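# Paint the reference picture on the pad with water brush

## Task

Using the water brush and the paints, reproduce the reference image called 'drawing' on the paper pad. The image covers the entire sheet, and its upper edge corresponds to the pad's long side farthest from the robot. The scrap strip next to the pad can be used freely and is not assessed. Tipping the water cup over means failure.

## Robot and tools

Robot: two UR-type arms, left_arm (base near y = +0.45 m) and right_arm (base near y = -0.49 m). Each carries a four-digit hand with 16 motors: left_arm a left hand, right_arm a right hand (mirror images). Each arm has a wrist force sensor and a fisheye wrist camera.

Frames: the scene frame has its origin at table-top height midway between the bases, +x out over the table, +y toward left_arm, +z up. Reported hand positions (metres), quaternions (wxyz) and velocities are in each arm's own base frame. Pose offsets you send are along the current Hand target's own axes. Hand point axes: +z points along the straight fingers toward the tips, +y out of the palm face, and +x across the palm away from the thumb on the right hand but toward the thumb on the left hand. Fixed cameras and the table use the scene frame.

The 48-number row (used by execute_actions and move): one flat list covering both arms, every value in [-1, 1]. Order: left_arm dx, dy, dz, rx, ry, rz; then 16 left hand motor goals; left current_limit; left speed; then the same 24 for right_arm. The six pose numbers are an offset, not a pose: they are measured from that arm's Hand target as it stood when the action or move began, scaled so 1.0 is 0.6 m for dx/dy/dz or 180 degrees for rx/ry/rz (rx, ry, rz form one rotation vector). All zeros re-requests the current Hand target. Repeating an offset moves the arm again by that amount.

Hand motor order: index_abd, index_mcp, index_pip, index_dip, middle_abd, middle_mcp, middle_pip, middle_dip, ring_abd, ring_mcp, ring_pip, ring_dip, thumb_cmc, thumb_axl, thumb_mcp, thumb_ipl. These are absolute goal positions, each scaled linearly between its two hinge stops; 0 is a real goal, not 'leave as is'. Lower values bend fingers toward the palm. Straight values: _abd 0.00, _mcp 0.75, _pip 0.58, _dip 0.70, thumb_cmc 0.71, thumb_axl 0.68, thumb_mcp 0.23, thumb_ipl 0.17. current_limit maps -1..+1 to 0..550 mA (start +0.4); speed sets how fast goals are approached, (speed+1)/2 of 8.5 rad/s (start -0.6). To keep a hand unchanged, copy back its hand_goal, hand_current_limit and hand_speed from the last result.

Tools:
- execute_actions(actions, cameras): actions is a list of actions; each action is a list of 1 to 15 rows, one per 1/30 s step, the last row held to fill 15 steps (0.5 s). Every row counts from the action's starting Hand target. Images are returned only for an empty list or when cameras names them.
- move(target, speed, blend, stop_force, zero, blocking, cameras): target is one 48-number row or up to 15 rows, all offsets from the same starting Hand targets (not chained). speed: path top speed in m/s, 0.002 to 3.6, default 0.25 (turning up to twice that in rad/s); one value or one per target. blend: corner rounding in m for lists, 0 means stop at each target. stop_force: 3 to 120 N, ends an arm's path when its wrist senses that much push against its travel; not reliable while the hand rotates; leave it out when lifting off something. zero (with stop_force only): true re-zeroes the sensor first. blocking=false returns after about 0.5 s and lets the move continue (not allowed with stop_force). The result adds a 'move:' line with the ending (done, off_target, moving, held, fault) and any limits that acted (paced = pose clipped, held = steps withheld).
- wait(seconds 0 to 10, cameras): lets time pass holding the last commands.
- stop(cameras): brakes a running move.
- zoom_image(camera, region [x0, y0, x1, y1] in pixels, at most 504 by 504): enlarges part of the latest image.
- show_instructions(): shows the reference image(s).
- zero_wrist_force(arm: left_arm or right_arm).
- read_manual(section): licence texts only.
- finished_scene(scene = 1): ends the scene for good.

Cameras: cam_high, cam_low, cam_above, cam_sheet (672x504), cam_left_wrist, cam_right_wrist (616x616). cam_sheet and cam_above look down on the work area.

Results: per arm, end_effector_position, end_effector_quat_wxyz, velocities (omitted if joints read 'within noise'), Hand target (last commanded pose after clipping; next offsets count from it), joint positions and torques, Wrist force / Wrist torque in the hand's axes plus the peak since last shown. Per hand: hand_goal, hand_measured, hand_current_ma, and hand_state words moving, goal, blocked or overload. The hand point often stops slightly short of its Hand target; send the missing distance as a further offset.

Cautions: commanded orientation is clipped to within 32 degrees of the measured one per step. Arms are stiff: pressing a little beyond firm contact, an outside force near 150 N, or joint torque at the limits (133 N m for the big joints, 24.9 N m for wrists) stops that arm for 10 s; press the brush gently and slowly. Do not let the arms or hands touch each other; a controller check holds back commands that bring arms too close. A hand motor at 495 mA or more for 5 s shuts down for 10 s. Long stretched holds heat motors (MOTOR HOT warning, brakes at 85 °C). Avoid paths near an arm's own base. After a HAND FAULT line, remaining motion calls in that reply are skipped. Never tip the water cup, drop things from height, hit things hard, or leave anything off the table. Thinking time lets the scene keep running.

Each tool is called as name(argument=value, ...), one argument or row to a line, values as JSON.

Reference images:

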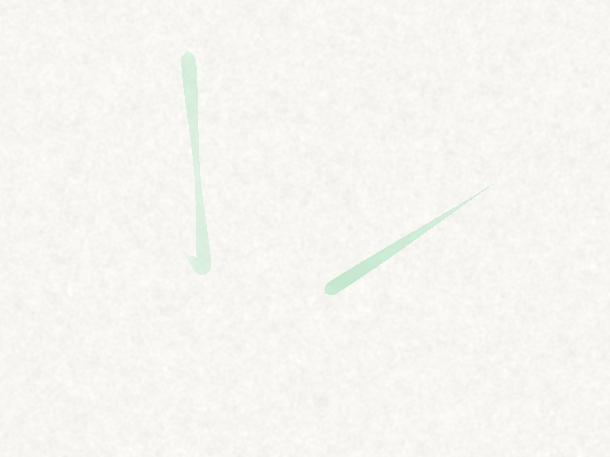

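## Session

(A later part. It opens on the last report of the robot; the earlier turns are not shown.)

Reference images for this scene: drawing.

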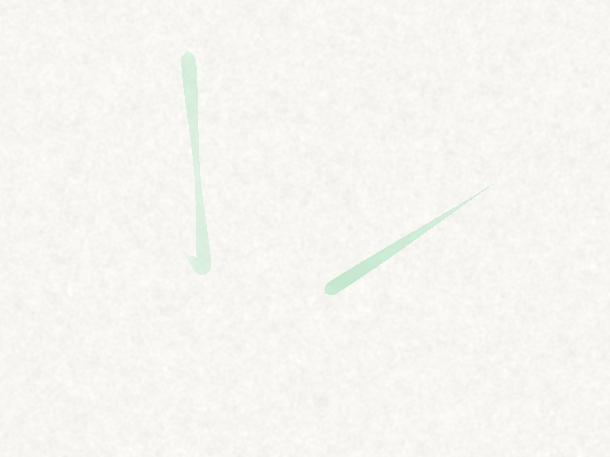

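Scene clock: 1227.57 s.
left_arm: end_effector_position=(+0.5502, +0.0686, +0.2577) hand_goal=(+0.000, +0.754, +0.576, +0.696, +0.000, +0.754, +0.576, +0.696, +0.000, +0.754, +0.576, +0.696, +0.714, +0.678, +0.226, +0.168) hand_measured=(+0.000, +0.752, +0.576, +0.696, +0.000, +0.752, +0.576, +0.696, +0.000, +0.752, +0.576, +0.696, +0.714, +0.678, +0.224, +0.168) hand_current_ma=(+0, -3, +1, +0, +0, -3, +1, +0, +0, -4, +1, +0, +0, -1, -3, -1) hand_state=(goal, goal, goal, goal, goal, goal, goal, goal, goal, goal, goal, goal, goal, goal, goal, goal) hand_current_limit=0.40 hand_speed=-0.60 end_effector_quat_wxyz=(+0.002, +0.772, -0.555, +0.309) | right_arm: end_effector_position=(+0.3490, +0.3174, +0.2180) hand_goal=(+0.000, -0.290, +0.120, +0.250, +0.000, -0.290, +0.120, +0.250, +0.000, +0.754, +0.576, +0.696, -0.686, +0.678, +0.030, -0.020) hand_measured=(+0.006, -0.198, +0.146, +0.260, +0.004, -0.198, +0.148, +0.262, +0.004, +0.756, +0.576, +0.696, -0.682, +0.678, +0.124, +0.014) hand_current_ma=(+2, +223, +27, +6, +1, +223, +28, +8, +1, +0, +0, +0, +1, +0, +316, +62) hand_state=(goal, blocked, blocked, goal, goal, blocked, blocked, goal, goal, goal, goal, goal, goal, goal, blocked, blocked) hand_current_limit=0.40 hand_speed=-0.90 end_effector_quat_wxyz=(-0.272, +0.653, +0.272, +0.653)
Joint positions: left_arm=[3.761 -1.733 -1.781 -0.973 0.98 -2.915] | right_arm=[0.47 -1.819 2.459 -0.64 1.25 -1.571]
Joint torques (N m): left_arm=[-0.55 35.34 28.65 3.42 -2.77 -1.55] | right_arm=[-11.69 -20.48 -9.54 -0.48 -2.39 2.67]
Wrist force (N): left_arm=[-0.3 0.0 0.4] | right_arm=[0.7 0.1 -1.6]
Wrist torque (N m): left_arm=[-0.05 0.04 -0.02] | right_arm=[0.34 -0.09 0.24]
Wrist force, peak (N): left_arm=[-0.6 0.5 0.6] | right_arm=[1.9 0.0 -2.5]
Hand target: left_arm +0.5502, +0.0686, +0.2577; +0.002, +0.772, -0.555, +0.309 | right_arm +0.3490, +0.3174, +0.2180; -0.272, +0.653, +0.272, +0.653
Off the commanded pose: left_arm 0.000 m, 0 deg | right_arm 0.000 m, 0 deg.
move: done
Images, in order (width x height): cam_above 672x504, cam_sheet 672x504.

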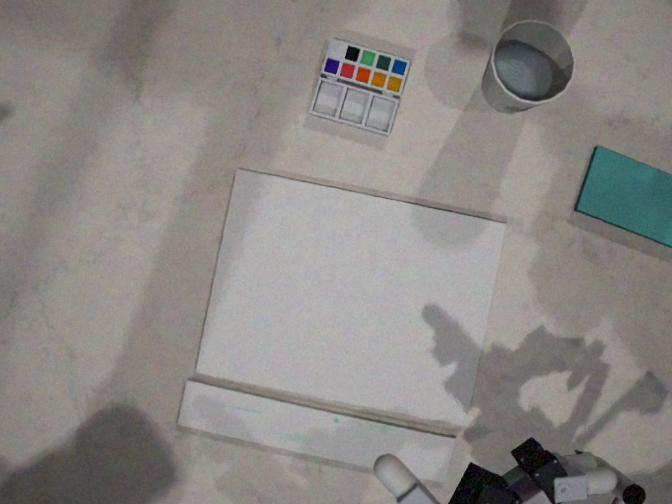

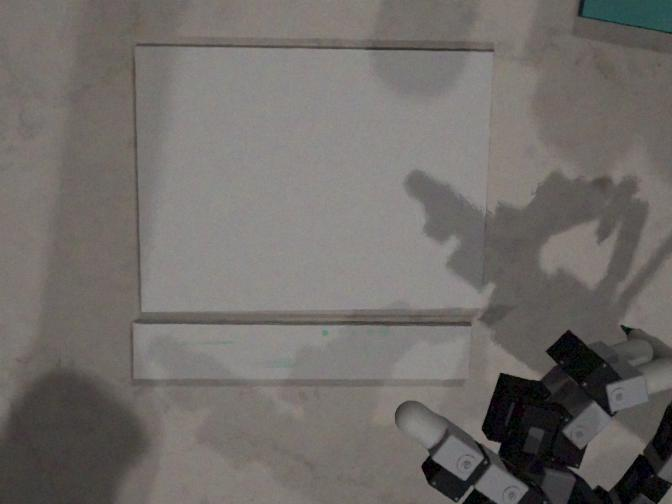

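move(
  target=[
    [0,0,0,0,0,0,0,0.754,0.576,0.696,0,0.754,0.576,0.696,0,0.754,0.576,0.696,0.714,0.678,0.226,0.168,0.4,-0.6,0.0533,0.3783,0.5162,0,0,0,0,-0.29,0.12,0.25,0,-0.29,0.12,0.25,0,0.754,0.576,0.696,-0.686,0.678,0.03,-0.02,0.4,-0.9],
    [0,0,0,0,0,0,0,0.754,0.576,0.696,0,0.754,0.576,0.696,0,0.754,0.576,0.696,0.714,0.678,0.226,0.168,0.4,-0.6,-0.122,0.3783,0.5162,0,0,0,0,-0.29,0.12,0.25,0,-0.29,0.12,0.25,0,0.754,0.576,0.696,-0.686,0.678,0.03,-0.02,0.4,-0.9],
    [0,0,0,0,0,0,0,0.754,0.576,0.696,0,0.754,0.576,0.696,0,0.754,0.576,0.696,0.714,0.678,0.226,0.168,0.4,-0.6,0.0533,0.3783,0.5162,0,0,0,0,-0.29,0.12,0.25,0,-0.29,0.12,0.25,0,0.754,0.576,0.696,-0.686,0.678,0.03,-0.02,0.4,-0.9],
    [0,0,0,0,0,0,0,0.754,0.576,0.696,0,0.754,0.576,0.696,0,0.754,0.576,0.696,0.714,0.678,0.226,0.168,0.4,-0.6,-0.0967,0.2146,0.7275,0,0,0,0,-0.29,0.12,0.25,0,-0.29,0.12,0.25,0,0.754,0.576,0.696,-0.686,0.678,0.03,-0.02,0.4,-0.9],
  ],
  speed=[0.25,0.1,0.1,0.25],
  cameras=[],
)

move(
  target=[
    [0,0,0,0,0,0,0,0.754,0.576,0.696,0,0.754,0.576,0.696,0,0.754,0.576,0.696,0.714,0.678,0.226,0.168,0.4,-0.6,-0.0925,0,0,0,0,0,0,-0.29,0.12,0.25,0,-0.29,0.12,0.25,0,0.754,0.576,0.696,-0.686,0.678,0.03,-0.02,0.4,-0.9],
    [0,0,0,0,0,0,0,0.754,0.576,0.696,0,0.754,0.576,0.696,0,0.754,0.576,0.696,0.714,0.678,0.226,0.168,0.4,-0.6,-0.0925,0.005,0,0,0,0,0,-0.29,0.12,0.25,0,-0.29,0.12,0.25,0,0.754,0.576,0.696,-0.686,0.678,0.03,-0.02,0.4,-0.9],
    [0,0,0,0,0,0,0,0.754,0.576,0.696,0,0.754,0.576,0.696,0,0.754,0.576,0.696,0.714,0.678,0.226,0.168,0.4,-0.6,-0.0925,0,0.005,0,0,0,0,-0.29,0.12,0.25,0,-0.29,0.12,0.25,0,0.754,0.576,0.696,-0.686,0.678,0.03,-0.02,0.4,-0.9],
    [0,0,0,0,0,0,0,0.754,0.576,0.696,0,0.754,0.576,0.696,0,0.754,0.576,0.696,0.714,0.678,0.226,0.168,0.4,-0.6,-0.0925,-0.005,0,0,0,0,0,-0.29,0.12,0.25,0,-0.29,0.12,0.25,0,0.754,0.576,0.696,-0.686,0.678,0.03,-0.02,0.4,-0.9],
    [0,0,0,0,0,0,0,0.754,0.576,0.696,0,0.754,0.576,0.696,0,0.754,0.576,0.696,0.714,0.678,0.226,0.168,0.4,-0.6,-0.0925,0,-0.005,0,0,0,0,-0.29,0.12,0.25,0,-0.29,0.12,0.25,0,0.754,0.576,0.696,-0.686,0.678,0.03,-0.02,0.4,-0.9],
    [0,0,0,0,0,0,0,0.754,0.576,0.696,0,0.754,0.576,0.696,0,0.754,0.576,0.696,0.714,0.678,0.226,0.168,0.4,-0.6,-0.0925,0,0,0,0,0,0,-0.29,0.12,0.25,0,-0.29,0.12,0.25,0,0.754,0.576,0.696,-0.686,0.678,0.03,-0.02,0.4,-0.9],
    [0,0,0,0,0,0,0,0.754,0.576,0.696,0,0.754,0.576,0.696,0,0.754,0.576,0.696,0.714,0.678,0.226,0.168,0.4,-0.6,0,0,0,0,0,0,0,-0.29,0.12,0.25,0,-0.29,0.12,0.25,0,0.754,0.576,0.696,-0.686,0.678,0.03,-0.02,0.4,-0.9],
  ],
  speed=[0.1,0.02,0.02,0.02,0.02,0.02,0.1],
  cameras=["cam_right_wrist"],
)

zoom_image(
  camera="cam_right_wrist",
  region=[476, 270, 536, 330],
)

Scene clock: 1265.77 s.
left_arm: end_effector_position=(+0.5502, +0.0686, +0.2577) hand_goal=(+0.000, +0.754, +0.576, +0.696, +0.000, +0.754, +0.576, +0.696, +0.000, +0.754, +0.576, +0.696, +0.714, +0.678, +0.226, +0.168) hand_measured=(+0.000, +0.752, +0.576, +0.696, +0.000, +0.752, +0.576, +0.696, +0.000, +0.752, +0.576, +0.696, +0.714, +0.678, +0.224, +0.168) hand_current_ma=(+0, -3, +1, +0, +0, -3, +1, +0, +0, -4, +1, +0, +0, -1, -3, -1) hand_state=(goal, goal, goal, goal, goal, goal, goal, goal, goal, goal, goal, goal, goal, goal, goal, goal) hand_current_limit=0.40 hand_speed=-0.60 end_effector_quat_wxyz=(+0.002, +0.772, -0.555, +0.309) | right_arm: end_effector_position=(+0.7475, +0.5371, +0.1600) hand_goal=(+0.000, -0.290, +0.120, +0.250, +0.000, -0.290, +0.120, +0.250, +0.000, +0.754, +0.576, +0.696, -0.686, +0.678, +0.030, -0.020) hand_measured=(+0.006, -0.198, +0.146, +0.260, +0.004, -0.198, +0.148, +0.262, +0.004, +0.756, +0.576, +0.696, -0.682, +0.678, +0.124, +0.014) hand_current_ma=(+2, +223, +27, +6, +1, +223, +28, +8, +1, +0, +0, +0, +1, +0, +316, +62) hand_state=(goal, blocked, blocked, goal, goal, blocked, blocked, goal, goal, goal, goal, goal, goal, goal, blocked, blocked) hand_current_limit=0.40 hand_speed=-0.90 end_effector_quat_wxyz=(-0.272, +0.653, +0.272, +0.653)
Joint positions: left_arm=[3.761 -1.733 -1.781 -0.973 0.98 -2.915] | right_arm=[0.493 -0.741 1.182 -0.441 1.273 -1.571]
Joint torques (N m): left_arm=[-0.68 35.78 28.67 3.42 -2.63 -1.82] | right_arm=[11.35 -41.46 -32.27 -0.33 2.67 -3.25]
Wrist force (N): left_arm=[-0.1 0.2 0.4] | right_arm=[0.2 0.2 -1.4]
Wrist torque (N m): left_arm=[-0.01 0.02 -0.02] | right_arm=[0.29 -0.05 0.42]
Wrist force, peak (N): left_arm=[-0.6 0.5 0.7] | right_arm=[0.5 -0.5 -3.2]
Hand target: left_arm +0.5502, +0.0686, +0.2577; +0.002, +0.772, -0.555, +0.309 | right_arm +0.7475, +0.5371, +0.1600; -0.272, +0.653, +0.272, +0.653
Off the commanded pose: left_arm 0.000 m, 0 deg | right_arm 0.000 m, 0 deg.
move: done
No camera images: "cameras" was empty.

Scene clock: 1269.50 s.
left_arm: end_effector_position=(+0.5502, +0.0686, +0.2577) hand_goal=(+0.000, +0.754, +0.576, +0.696, +0.000, +0.754, +0.576, +0.696, +0.000, +0.754, +0.576, +0.696, +0.714, +0.678, +0.226, +0.168) hand_measured=(+0.000, +0.752, +0.576, +0.696, +0.000, +0.752, +0.576, +0.696, +0.000, +0.752, +0.576, +0.696, +0.714, +0.678, +0.224, +0.168) hand_current_ma=(+0, -3, +1, +0, +0, -3, +1, +0, +0, -4, +1, +0, +0, -1, -3, -1) hand_state=(goal, goal, goal, goal, goal, goal, goal, goal, goal, goal, goal, goal, goal, goal, goal, goal) hand_current_limit=0.40 hand_speed=-0.60 end_effector_quat_wxyz=(+0.002, +0.772, -0.555, +0.309) | right_arm: end_effector_position=(+0.7475, +0.5371, +0.1599) hand_goal=(+0.000, -0.290, +0.120, +0.250, +0.000, -0.290, +0.120, +0.250, +0.000, +0.754, +0.576, +0.696, -0.686, +0.678, +0.030, -0.020) hand_measured=(+0.006, -0.198, +0.146, +0.260, +0.004, -0.198, +0.148, +0.262, +0.004, +0.756, +0.576, +0.696, -0.682, +0.678, +0.124, +0.014) hand_current_ma=(+2, +223, +27, +6, +1, +223, +28, +8, +1, +0, +0, +0, +1, +0, +316, +62) hand_state=(goal, blocked, blocked, goal, goal, blocked, blocked, goal, goal, goal, goal, goal, goal, goal, blocked, blocked) hand_current_limit=0.40 hand_speed=-0.90 end_effector_quat_wxyz=(-0.272, +0.653, +0.272, +0.653)
Joint positions: left_arm=[3.761 -1.733 -1.781 -0.973 0.98 -2.915] | right_arm=[0.493 -0.741 1.182 -0.441 1.273 -1.57]
Joint torques (N m): left_arm=[0.68 34.38 27.39 3.27 -2.82 -1.69] | right_arm=[8.06 -67.13 -32.42 -0.41 2.14 0.65]
Wrist force (N): left_arm=[-0.2 0.0 0.5] | right_arm=[0.1 0.0 -1.3]
Wrist torque (N m): left_arm=[-0.05 0.03 -0.02] | right_arm=[0.26 -0.02 0.41]
Wrist force, peak (N): left_arm=[-0.4 -0.3 0.7] | right_arm=[0.6 0.3 -2.2]
Hand target: left_arm +0.5502, +0.0686, +0.2577; +0.002, +0.772, -0.555, +0.309 | right_arm +0.7475, +0.5371, +0.1600; -0.272, +0.653, +0.272, +0.653
Off the commanded pose: left_arm 0.000 m, 0 deg | right_arm 0.000 m, 0 deg.
move: done
camera_calibration:
cam_right_wrist: T_world_to_cam=[[0.39964, -0.406872, -0.821427, 0.0836933], [-0.915835, -0.138939, -0.376752, 0.76471], [0.0391619, 0.902857, -0.428153, -0.321925], [0, 0, 0, 1]] pos_world=[0.679508, 0.430952, 0.219021]
Images, in order (width x height): cam_right_wrist 616x616.

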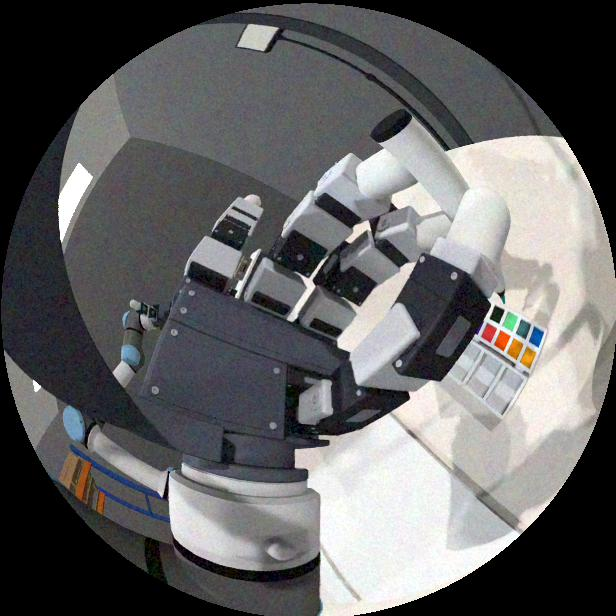

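Scaled by 8.400 from the camera's 616x616 image, which has a finer 880x880 frame.

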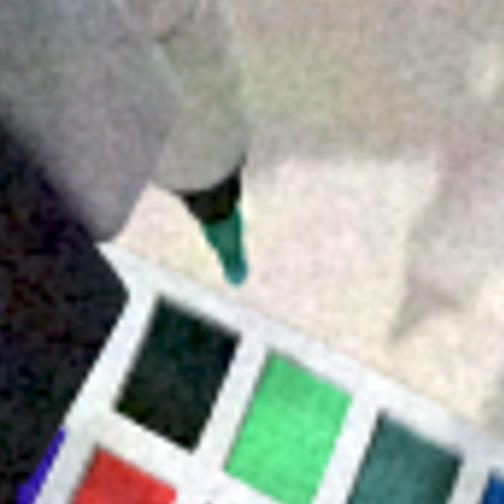

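move(
  target=[0,0,0,0,0,0,0,0.754,0.576,0.696,0,0.754,0.576,0.696,0,0.754,0.576,0.696,0.714,0.678,0.226,0.168,0.4,-0.6,-0.0667,-0.5111,-0.4681,0,0,0,0,-0.29,0.12,0.25,0,-0.29,0.12,0.25,0,0.754,0.576,0.696,-0.686,0.678,0.03,-0.02,0.4,-0.9],
  speed=0.25,
  cameras=[],
)

move(
  target=[
    [0,0,0,0,0,0,0,0.754,0.576,0.696,0,0.754,0.576,0.696,0,0.754,0.576,0.696,0.714,0.678,0.226,0.168,0.4,-0.6,-0.0333,0,0,0,0,0,0,-0.29,0.12,0.25,0,-0.29,0.12,0.25,0,0.754,0.576,0.696,-0.686,0.678,0.03,-0.02,0.4,-0.9],
    [0,0,0,0,0,0,0,0.754,0.576,0.696,0,0.754,0.576,0.696,0,0.754,0.576,0.696,0.714,0.678,0.226,0.168,0.4,-0.6,-0.0333,0.02975,-0.0402,0,0,0,0,-0.29,0.12,0.25,0,-0.29,0.12,0.25,0,0.754,0.576,0.696,-0.686,0.678,0.03,-0.02,0.4,-0.9],
  ],
  speed=[0.05,0.015],
  cameras=["cam_right_wrist"],
)

zoom_image(
  camera="cam_right_wrist",
  region=[456, 250, 556, 350],
)

move(
  target=[
    [0,0,0,0,0,0,0,0.754,0.576,0.696,0,0.754,0.576,0.696,0,0.754,0.576,0.696,0.714,0.678,0.226,0.168,0.4,-0.6,0.0333,0,0,0,0,0,0,-0.29,0.12,0.25,0,-0.29,0.12,0.25,0,0.754,0.576,0.696,-0.686,0.678,0.03,-0.02,0.4,-0.9],
    [0,0,0,0,0,0,0,0.754,0.576,0.696,0,0.754,0.576,0.696,0,0.754,0.576,0.696,0.714,0.678,0.226,0.168,0.4,-0.6,0.0333,0.0198,-0.0268,0,0,0,0,-0.29,0.12,0.25,0,-0.29,0.12,0.25,0,0.754,0.576,0.696,-0.686,0.678,0.03,-0.02,0.4,-0.9],
    [0,0,0,0,0,0,0,0.754,0.576,0.696,0,0.754,0.576,0.696,0,0.754,0.576,0.696,0.714,0.678,0.226,0.168,0.4,-0.6,-0.0067,0.0198,-0.0268,0,0,0,0,-0.29,0.12,0.25,0,-0.29,0.12,0.25,0,0.754,0.576,0.696,-0.686,0.678,0.03,-0.02,0.4,-0.9],
    [0,0,0,0,0,0,0,0.754,0.576,0.696,0,0.754,0.576,0.696,0,0.754,0.576,0.696,0.714,0.678,0.226,0.168,0.4,-0.6,-0.0067,0.0496,-0.067,0,0,0,0,-0.29,0.12,0.25,0,-0.29,0.12,0.25,0,0.754,0.576,0.696,-0.686,0.678,0.03,-0.02,0.4,-0.9],
    [0,0,0,0,0,0,0,0.754,0.576,0.696,0,0.754,0.576,0.696,0,0.754,0.576,0.696,0.714,0.678,0.226,0.168,0.4,-0.6,0.0333,0.0496,-0.067,0,0,0,0,-0.29,0.12,0.25,0,-0.29,0.12,0.25,0,0.754,0.576,0.696,-0.686,0.678,0.03,-0.02,0.4,-0.9],
  ],
  speed=[0.05,0.05,0.05,0.015,0.05],
  cameras=[],
)

move(
  target=[0,0,0,0,0,0,0,0.754,0.576,0.696,0,0.754,0.576,0.696,0,0.754,0.576,0.696,0.714,0.678,0.226,0.168,0.4,-0.6,0.15,0.15,-0.10,0,0,0,0,-0.29,0.12,0.25,0,-0.29,0.12,0.25,0,0.754,0.576,0.696,-0.686,0.678,0.03,-0.02,0.4,-0.9],
  speed=0.25,
  cameras=["cam_sheet","cam_above"],
)

zoom_image(
  camera="cam_sheet",
  region=[290, 310, 430, 390],
)

Scene clock: 1288.63 s.
left_arm: end_effector_position=(+0.5502, +0.0686, +0.2577) hand_goal=(+0.000, +0.754, +0.576, +0.696, +0.000, +0.754, +0.576, +0.696, +0.000, +0.754, +0.576, +0.696, +0.714, +0.678, +0.226, +0.168) hand_measured=(+0.000, +0.752, +0.576, +0.696, +0.000, +0.752, +0.576, +0.696, +0.000, +0.752, +0.576, +0.696, +0.714, +0.678, +0.224, +0.168) hand_current_ma=(+0, -3, +1, +0, +0, -3, +1, +0, +0, -4, +1, +0, +0, -1, -3, -1) hand_state=(goal, goal, goal, goal, goal, goal, goal, goal, goal, goal, goal, goal, goal, goal, goal, goal) hand_current_limit=0.40 hand_speed=-0.60 end_effector_quat_wxyz=(+0.002, +0.772, -0.555, +0.309) | right_arm: end_effector_position=(+0.3321, +0.5532, +0.1200) hand_goal=(+0.000, -0.290, +0.120, +0.250, +0.000, -0.290, +0.120, +0.250, +0.000, +0.754, +0.576, +0.696, -0.686, +0.678, +0.030, -0.020) hand_measured=(+0.006, -0.198, +0.146, +0.260, +0.004, -0.198, +0.148, +0.262, +0.004, +0.756, +0.576, +0.696, -0.682, +0.678, +0.124, +0.014) hand_current_ma=(+2, +223, +27, +6, +1, +223, +28, +8, +1, +0, +0, +0, +1, +0, +316, +62) hand_state=(goal, blocked, blocked, goal, goal, blocked, blocked, goal, goal, goal, goal, goal, goal, goal, blocked, blocked) hand_current_limit=0.40 hand_speed=-0.90 end_effector_quat_wxyz=(-0.272, +0.653, +0.272, +0.653)
Joint positions: left_arm=[3.761 -1.733 -1.781 -0.973 0.98 -2.915] | right_arm=[1.039 -1.105 1.976 -0.871 1.819 -1.571]
Joint torques (N m): left_arm=[-0.28 35.74 28.47 3.03 -2.54 -1.61] | right_arm=[10.27 -48.22 -6.19 -3.31 2.68 -3.25]
Wrist force (N): left_arm=[0.2 0.1 0.4] | right_arm=[0.2 0.4 -1.6]
Wrist torque (N m): left_arm=[-0.03 -0.03 0.01] | right_arm=[0.34 -0.06 0.32]
Wrist force, peak (N): left_arm=[-0.2 0.5 0.8] | right_arm=[0.3 -0.7 -3.1]
Hand target: left_arm +0.5502, +0.0686, +0.2577; +0.002, +0.772, -0.555, +0.309 | right_arm +0.3320, +0.5532, +0.1200; -0.272, +0.653, +0.272, +0.653
Off the commanded pose: left_arm 0.000 m, 0 deg | right_arm 0.000 m, 0 deg.
move: done
No camera images: "cameras" was empty.

Scene clock: 1291.67 s.
left_arm: end_effector_position=(+0.5502, +0.0686, +0.2577) hand_goal=(+0.000, +0.754, +0.576, +0.696, +0.000, +0.754, +0.576, +0.696, +0.000, +0.754, +0.576, +0.696, +0.714, +0.678, +0.226, +0.168) hand_measured=(+0.000, +0.752, +0.576, +0.696, +0.000, +0.752, +0.576, +0.696, +0.000, +0.752, +0.576, +0.696, +0.714, +0.678, +0.224, +0.168) hand_current_ma=(+0, -3, +1, +0, +0, -3, +1, +0, +0, -4, +1, +0, +0, -1, -3, -1) hand_state=(goal, goal, goal, goal, goal, goal, goal, goal, goal, goal, goal, goal, goal, goal, goal, goal) hand_current_limit=0.40 hand_speed=-0.60 end_effector_quat_wxyz=(+0.002, +0.772, -0.555, +0.309) | right_arm: end_effector_position=(+0.3277, +0.5235, +0.1000) hand_goal=(+0.000, -0.290, +0.120, +0.250, +0.000, -0.290, +0.120, +0.250, +0.000, +0.754, +0.576, +0.696, -0.686, +0.678, +0.030, -0.020) hand_measured=(+0.006, -0.198, +0.146, +0.260, +0.004, -0.198, +0.148, +0.262, +0.004, +0.756, +0.576, +0.696, -0.682, +0.678, +0.124, +0.014) hand_current_ma=(+2, +223, +27, +6, +1, +223, +28, +8, +1, +0, +0, +0, +1, +0, +316, +62) hand_state=(goal, blocked, blocked, goal, goal, blocked, blocked, goal, goal, goal, goal, goal, goal, goal, blocked, blocked) hand_current_limit=0.40 hand_speed=-0.90 end_effector_quat_wxyz=(-0.272, +0.653, +0.272, +0.653)
Joint positions: left_arm=[3.761 -1.733 -1.781 -0.973 0.98 -2.915] | right_arm=[1.011 -1.114 2.075 -0.961 1.791 -1.571]
Joint torques (N m): left_arm=[-0.82 35.2 26.99 2.95 -2.67 -1.59] | right_arm=[-11.34 -47.13 -4.78 -3.38 -2.46 0.22]
Wrist force (N): left_arm=[-0.1 0.2 0.4] | right_arm=[0.3 0.5 -1.8]
Wrist torque (N m): left_arm=[-0.02 0.00 -0.01] | right_arm=[0.37 -0.02 0.34]
Wrist force, peak (N): left_arm=[-0.2 -0.3 0.9] | right_arm=[0.4 1.0 -2.5]
Hand target: left_arm +0.5502, +0.0686, +0.2577; +0.002, +0.772, -0.555, +0.309 | right_arm +0.3277, +0.5235, +0.1000; -0.272, +0.653, +0.272, +0.653
Off the commanded pose: left_arm 0.000 m, 0 deg | right_arm 0.000 m, 0 deg.
move: done
camera_calibration:
cam_right_wrist: T_world_to_cam=[[0.399635, -0.407019, -0.821357, 0.196695], [-0.915833, -0.138903, -0.37677, 0.355735], [0.0392634, 0.902796, -0.428272, -0.318877], [0, 0, 0, 1]] pos_world=[0.259708, 0.417352, 0.159021]
Images, in order (width x height): cam_right_wrist 616x616.

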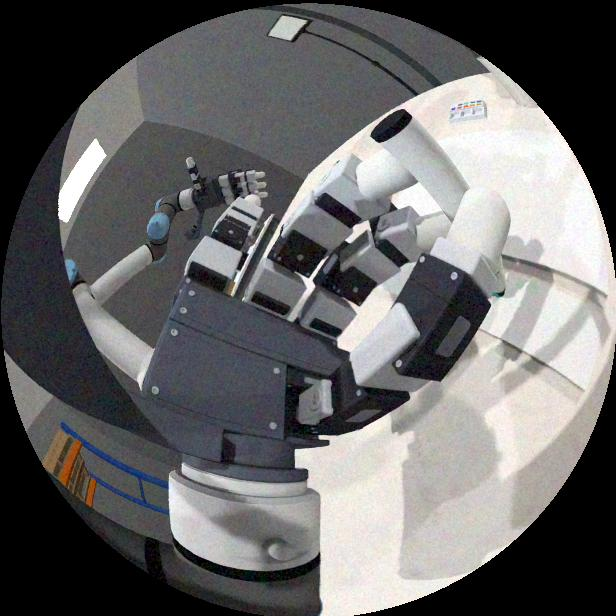

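Scaled by 5.040 from the camera's 616x616 image, which has a finer 880x880 frame.

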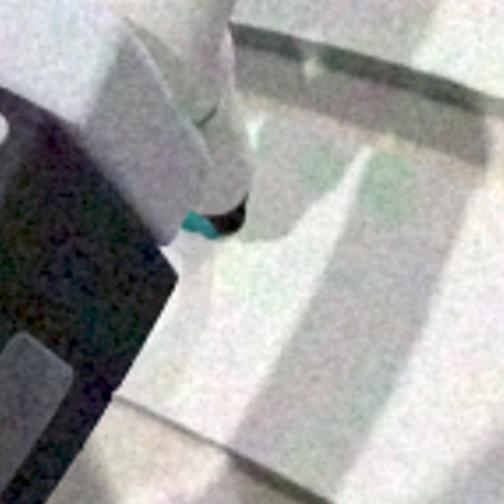

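Scene clock: 1296.87 s.
left_arm: end_effector_position=(+0.5502, +0.0686, +0.2577) hand_goal=(+0.000, +0.754, +0.576, +0.696, +0.000, +0.754, +0.576, +0.696, +0.000, +0.754, +0.576, +0.696, +0.714, +0.678, +0.226, +0.168) hand_measured=(+0.000, +0.752, +0.576, +0.696, +0.000, +0.752, +0.576, +0.696, +0.000, +0.752, +0.576, +0.696, +0.714, +0.678, +0.224, +0.168) hand_current_ma=(+0, -3, +1, +0, +0, -3, +1, +0, +0, -4, +1, +0, +0, -1, -3, -1) hand_state=(goal, goal, goal, goal, goal, goal, goal, goal, goal, goal, goal, goal, goal, goal, goal, goal) hand_current_limit=0.40 hand_speed=-0.60 end_effector_quat_wxyz=(+0.002, +0.772, -0.555, +0.309) | right_arm: end_effector_position=(+0.3206, +0.4740, +0.1199) hand_goal=(+0.000, -0.290, +0.120, +0.250, +0.000, -0.290, +0.120, +0.250, +0.000, +0.754, +0.576, +0.696, -0.686, +0.678, +0.030, -0.020) hand_measured=(+0.008, -0.200, +0.148, +0.260, +0.004, -0.198, +0.148, +0.264, +0.004, +0.756, +0.576, +0.696, -0.682, +0.678, +0.124, +0.014) hand_current_ma=(+3, +214, +29, +6, +1, +223, +28, +8, +1, +0, +0, +0, +1, +0, +316, +65) hand_state=(goal, blocked, blocked, goal, goal, blocked, blocked, goal, goal, goal, goal, goal, goal, goal, blocked, blocked) hand_current_limit=0.40 hand_speed=-0.90 end_effector_quat_wxyz=(-0.272, +0.653, +0.272, +0.653)
Joint positions: left_arm=[3.761 -1.733 -1.781 -0.973 0.98 -2.915] | right_arm=[0.955 -1.244 2.21 -0.966 1.736 -1.571]
Joint torques (N m): left_arm=[-1.47 35.47 28.96 3 -2.38 -1.63] | right_arm=[-10.89 -40.91 -24.52 -0.19 -2.19 -0.53]
Wrist force (N): left_arm=[-0.1 0.2 0.3] | right_arm=[0.8 0.2 -2.1]
Wrist torque (N m): left_arm=[-0.02 0.01 -0.02] | right_arm=[0.37 -0.10 0.38]
Wrist force, peak (N): left_arm=[0.0 0.2 0.9] | right_arm=[1.1 0.4 -2.6]
Hand target: left_arm +0.5502, +0.0686, +0.2577; +0.002, +0.772, -0.555, +0.309 | right_arm +0.3206, +0.4740, +0.1200; -0.272, +0.653, +0.272, +0.653
Off the commanded pose: left_arm 0.000 m, 0 deg | right_arm 0.000 m, 0 deg.
move: done
No camera images: "cameras" was empty.

Scene clock: 1298.10 s.
left_arm: end_effector_position=(+0.5502, +0.0686, +0.2577) hand_goal=(+0.000, +0.754, +0.576, +0.696, +0.000, +0.754, +0.576, +0.696, +0.000, +0.754, +0.576, +0.696, +0.714, +0.678, +0.226, +0.168) hand_measured=(+0.000, +0.752, +0.576, +0.696, +0.000, +0.752, +0.576, +0.696, +0.000, +0.752, +0.576, +0.696, +0.714, +0.678, +0.224, +0.168) hand_current_ma=(+0, -3, +1, +0, +0, -3, +1, +0, +0, -4, +1, +0, +0, -1, -3, -1) hand_state=(goal, goal, goal, goal, goal, goal, goal, goal, goal, goal, goal, goal, goal, goal, goal, goal) hand_current_limit=0.40 hand_speed=-0.60 end_effector_quat_wxyz=(+0.002, +0.772, -0.555, +0.309) | right_arm: end_effector_position=(+0.3424, +0.3680, +0.2099) hand_goal=(+0.000, -0.290, +0.120, +0.250, +0.000, -0.290, +0.120, +0.250, +0.000, +0.754, +0.576, +0.696, -0.686, +0.678, +0.030, -0.020) hand_measured=(+0.008, -0.200, +0.148, +0.260, +0.004, -0.198, +0.148, +0.264, +0.004, +0.756, +0.576, +0.696, -0.682, +0.678, +0.124, +0.014) hand_current_ma=(+3, +214, +29, +6, +1, +223, +28, +8, +1, +0, +0, +0, +1, +0, +316, +65) hand_state=(goal, blocked, blocked, goal, goal, blocked, blocked, goal, goal, goal, goal, goal, goal, goal, blocked, blocked) hand_current_limit=0.40 hand_speed=-0.90 end_effector_quat_wxyz=(-0.272, +0.653, +0.272, +0.653)
Joint positions: left_arm=[3.761 -1.733 -1.781 -0.973 0.98 -2.915] | right_arm=[0.667 -1.668 2.37 -0.702 1.448 -1.571]
Joint torques (N m): left_arm=[-0.44 35.48 28.19 2.91 -2.56 -1.49] | right_arm=[-9.66 -27.4 -8.84 -0.37 -2.54 2.68]
Wrist force (N): left_arm=[0.2 0.2 0.4] | right_arm=[0.3 0.7 -1.7]
Wrist torque (N m): left_arm=[-0.01 -0.02 0.01] | right_arm=[0.35 -0.04 0.22]
Wrist force, peak (N): left_arm=[-0.4 0.4 0.6] | right_arm=[1.1 1.2 -3.0]
Hand target: left_arm +0.5502, +0.0686, +0.2577; +0.002, +0.772, -0.555, +0.309 | right_arm +0.3424, +0.3680, +0.2099; -0.272, +0.653, +0.272, +0.653
Off the commanded pose: left_arm 0.000 m, 0 deg | right_arm 0.000 m, 0 deg.
move: done
Images, in order (width x height): cam_above 672x504, cam_sheet 672x504.

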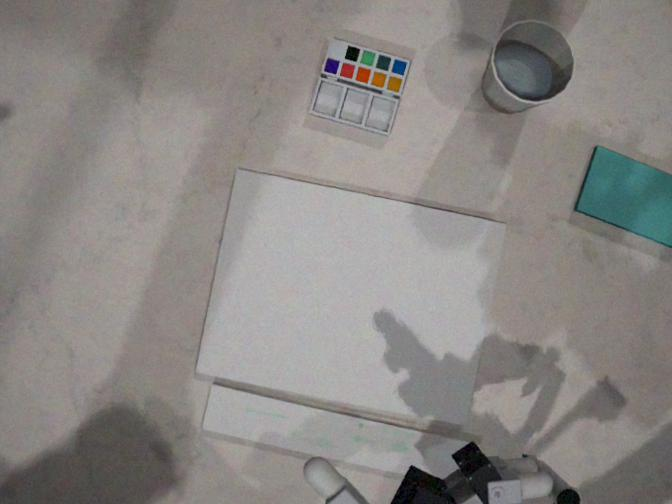

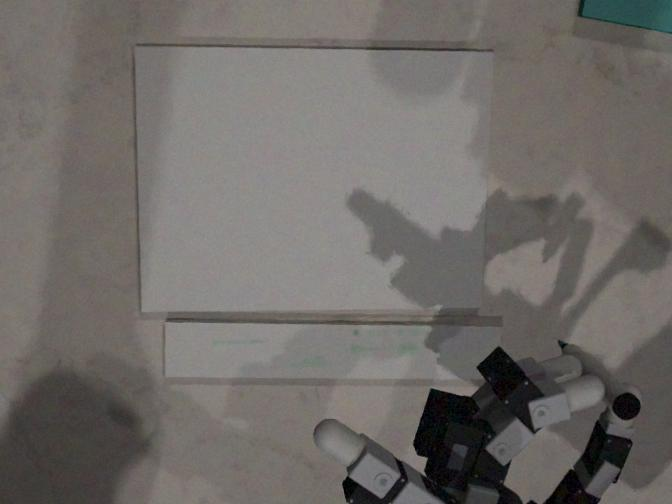

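Scaled by 3.600.

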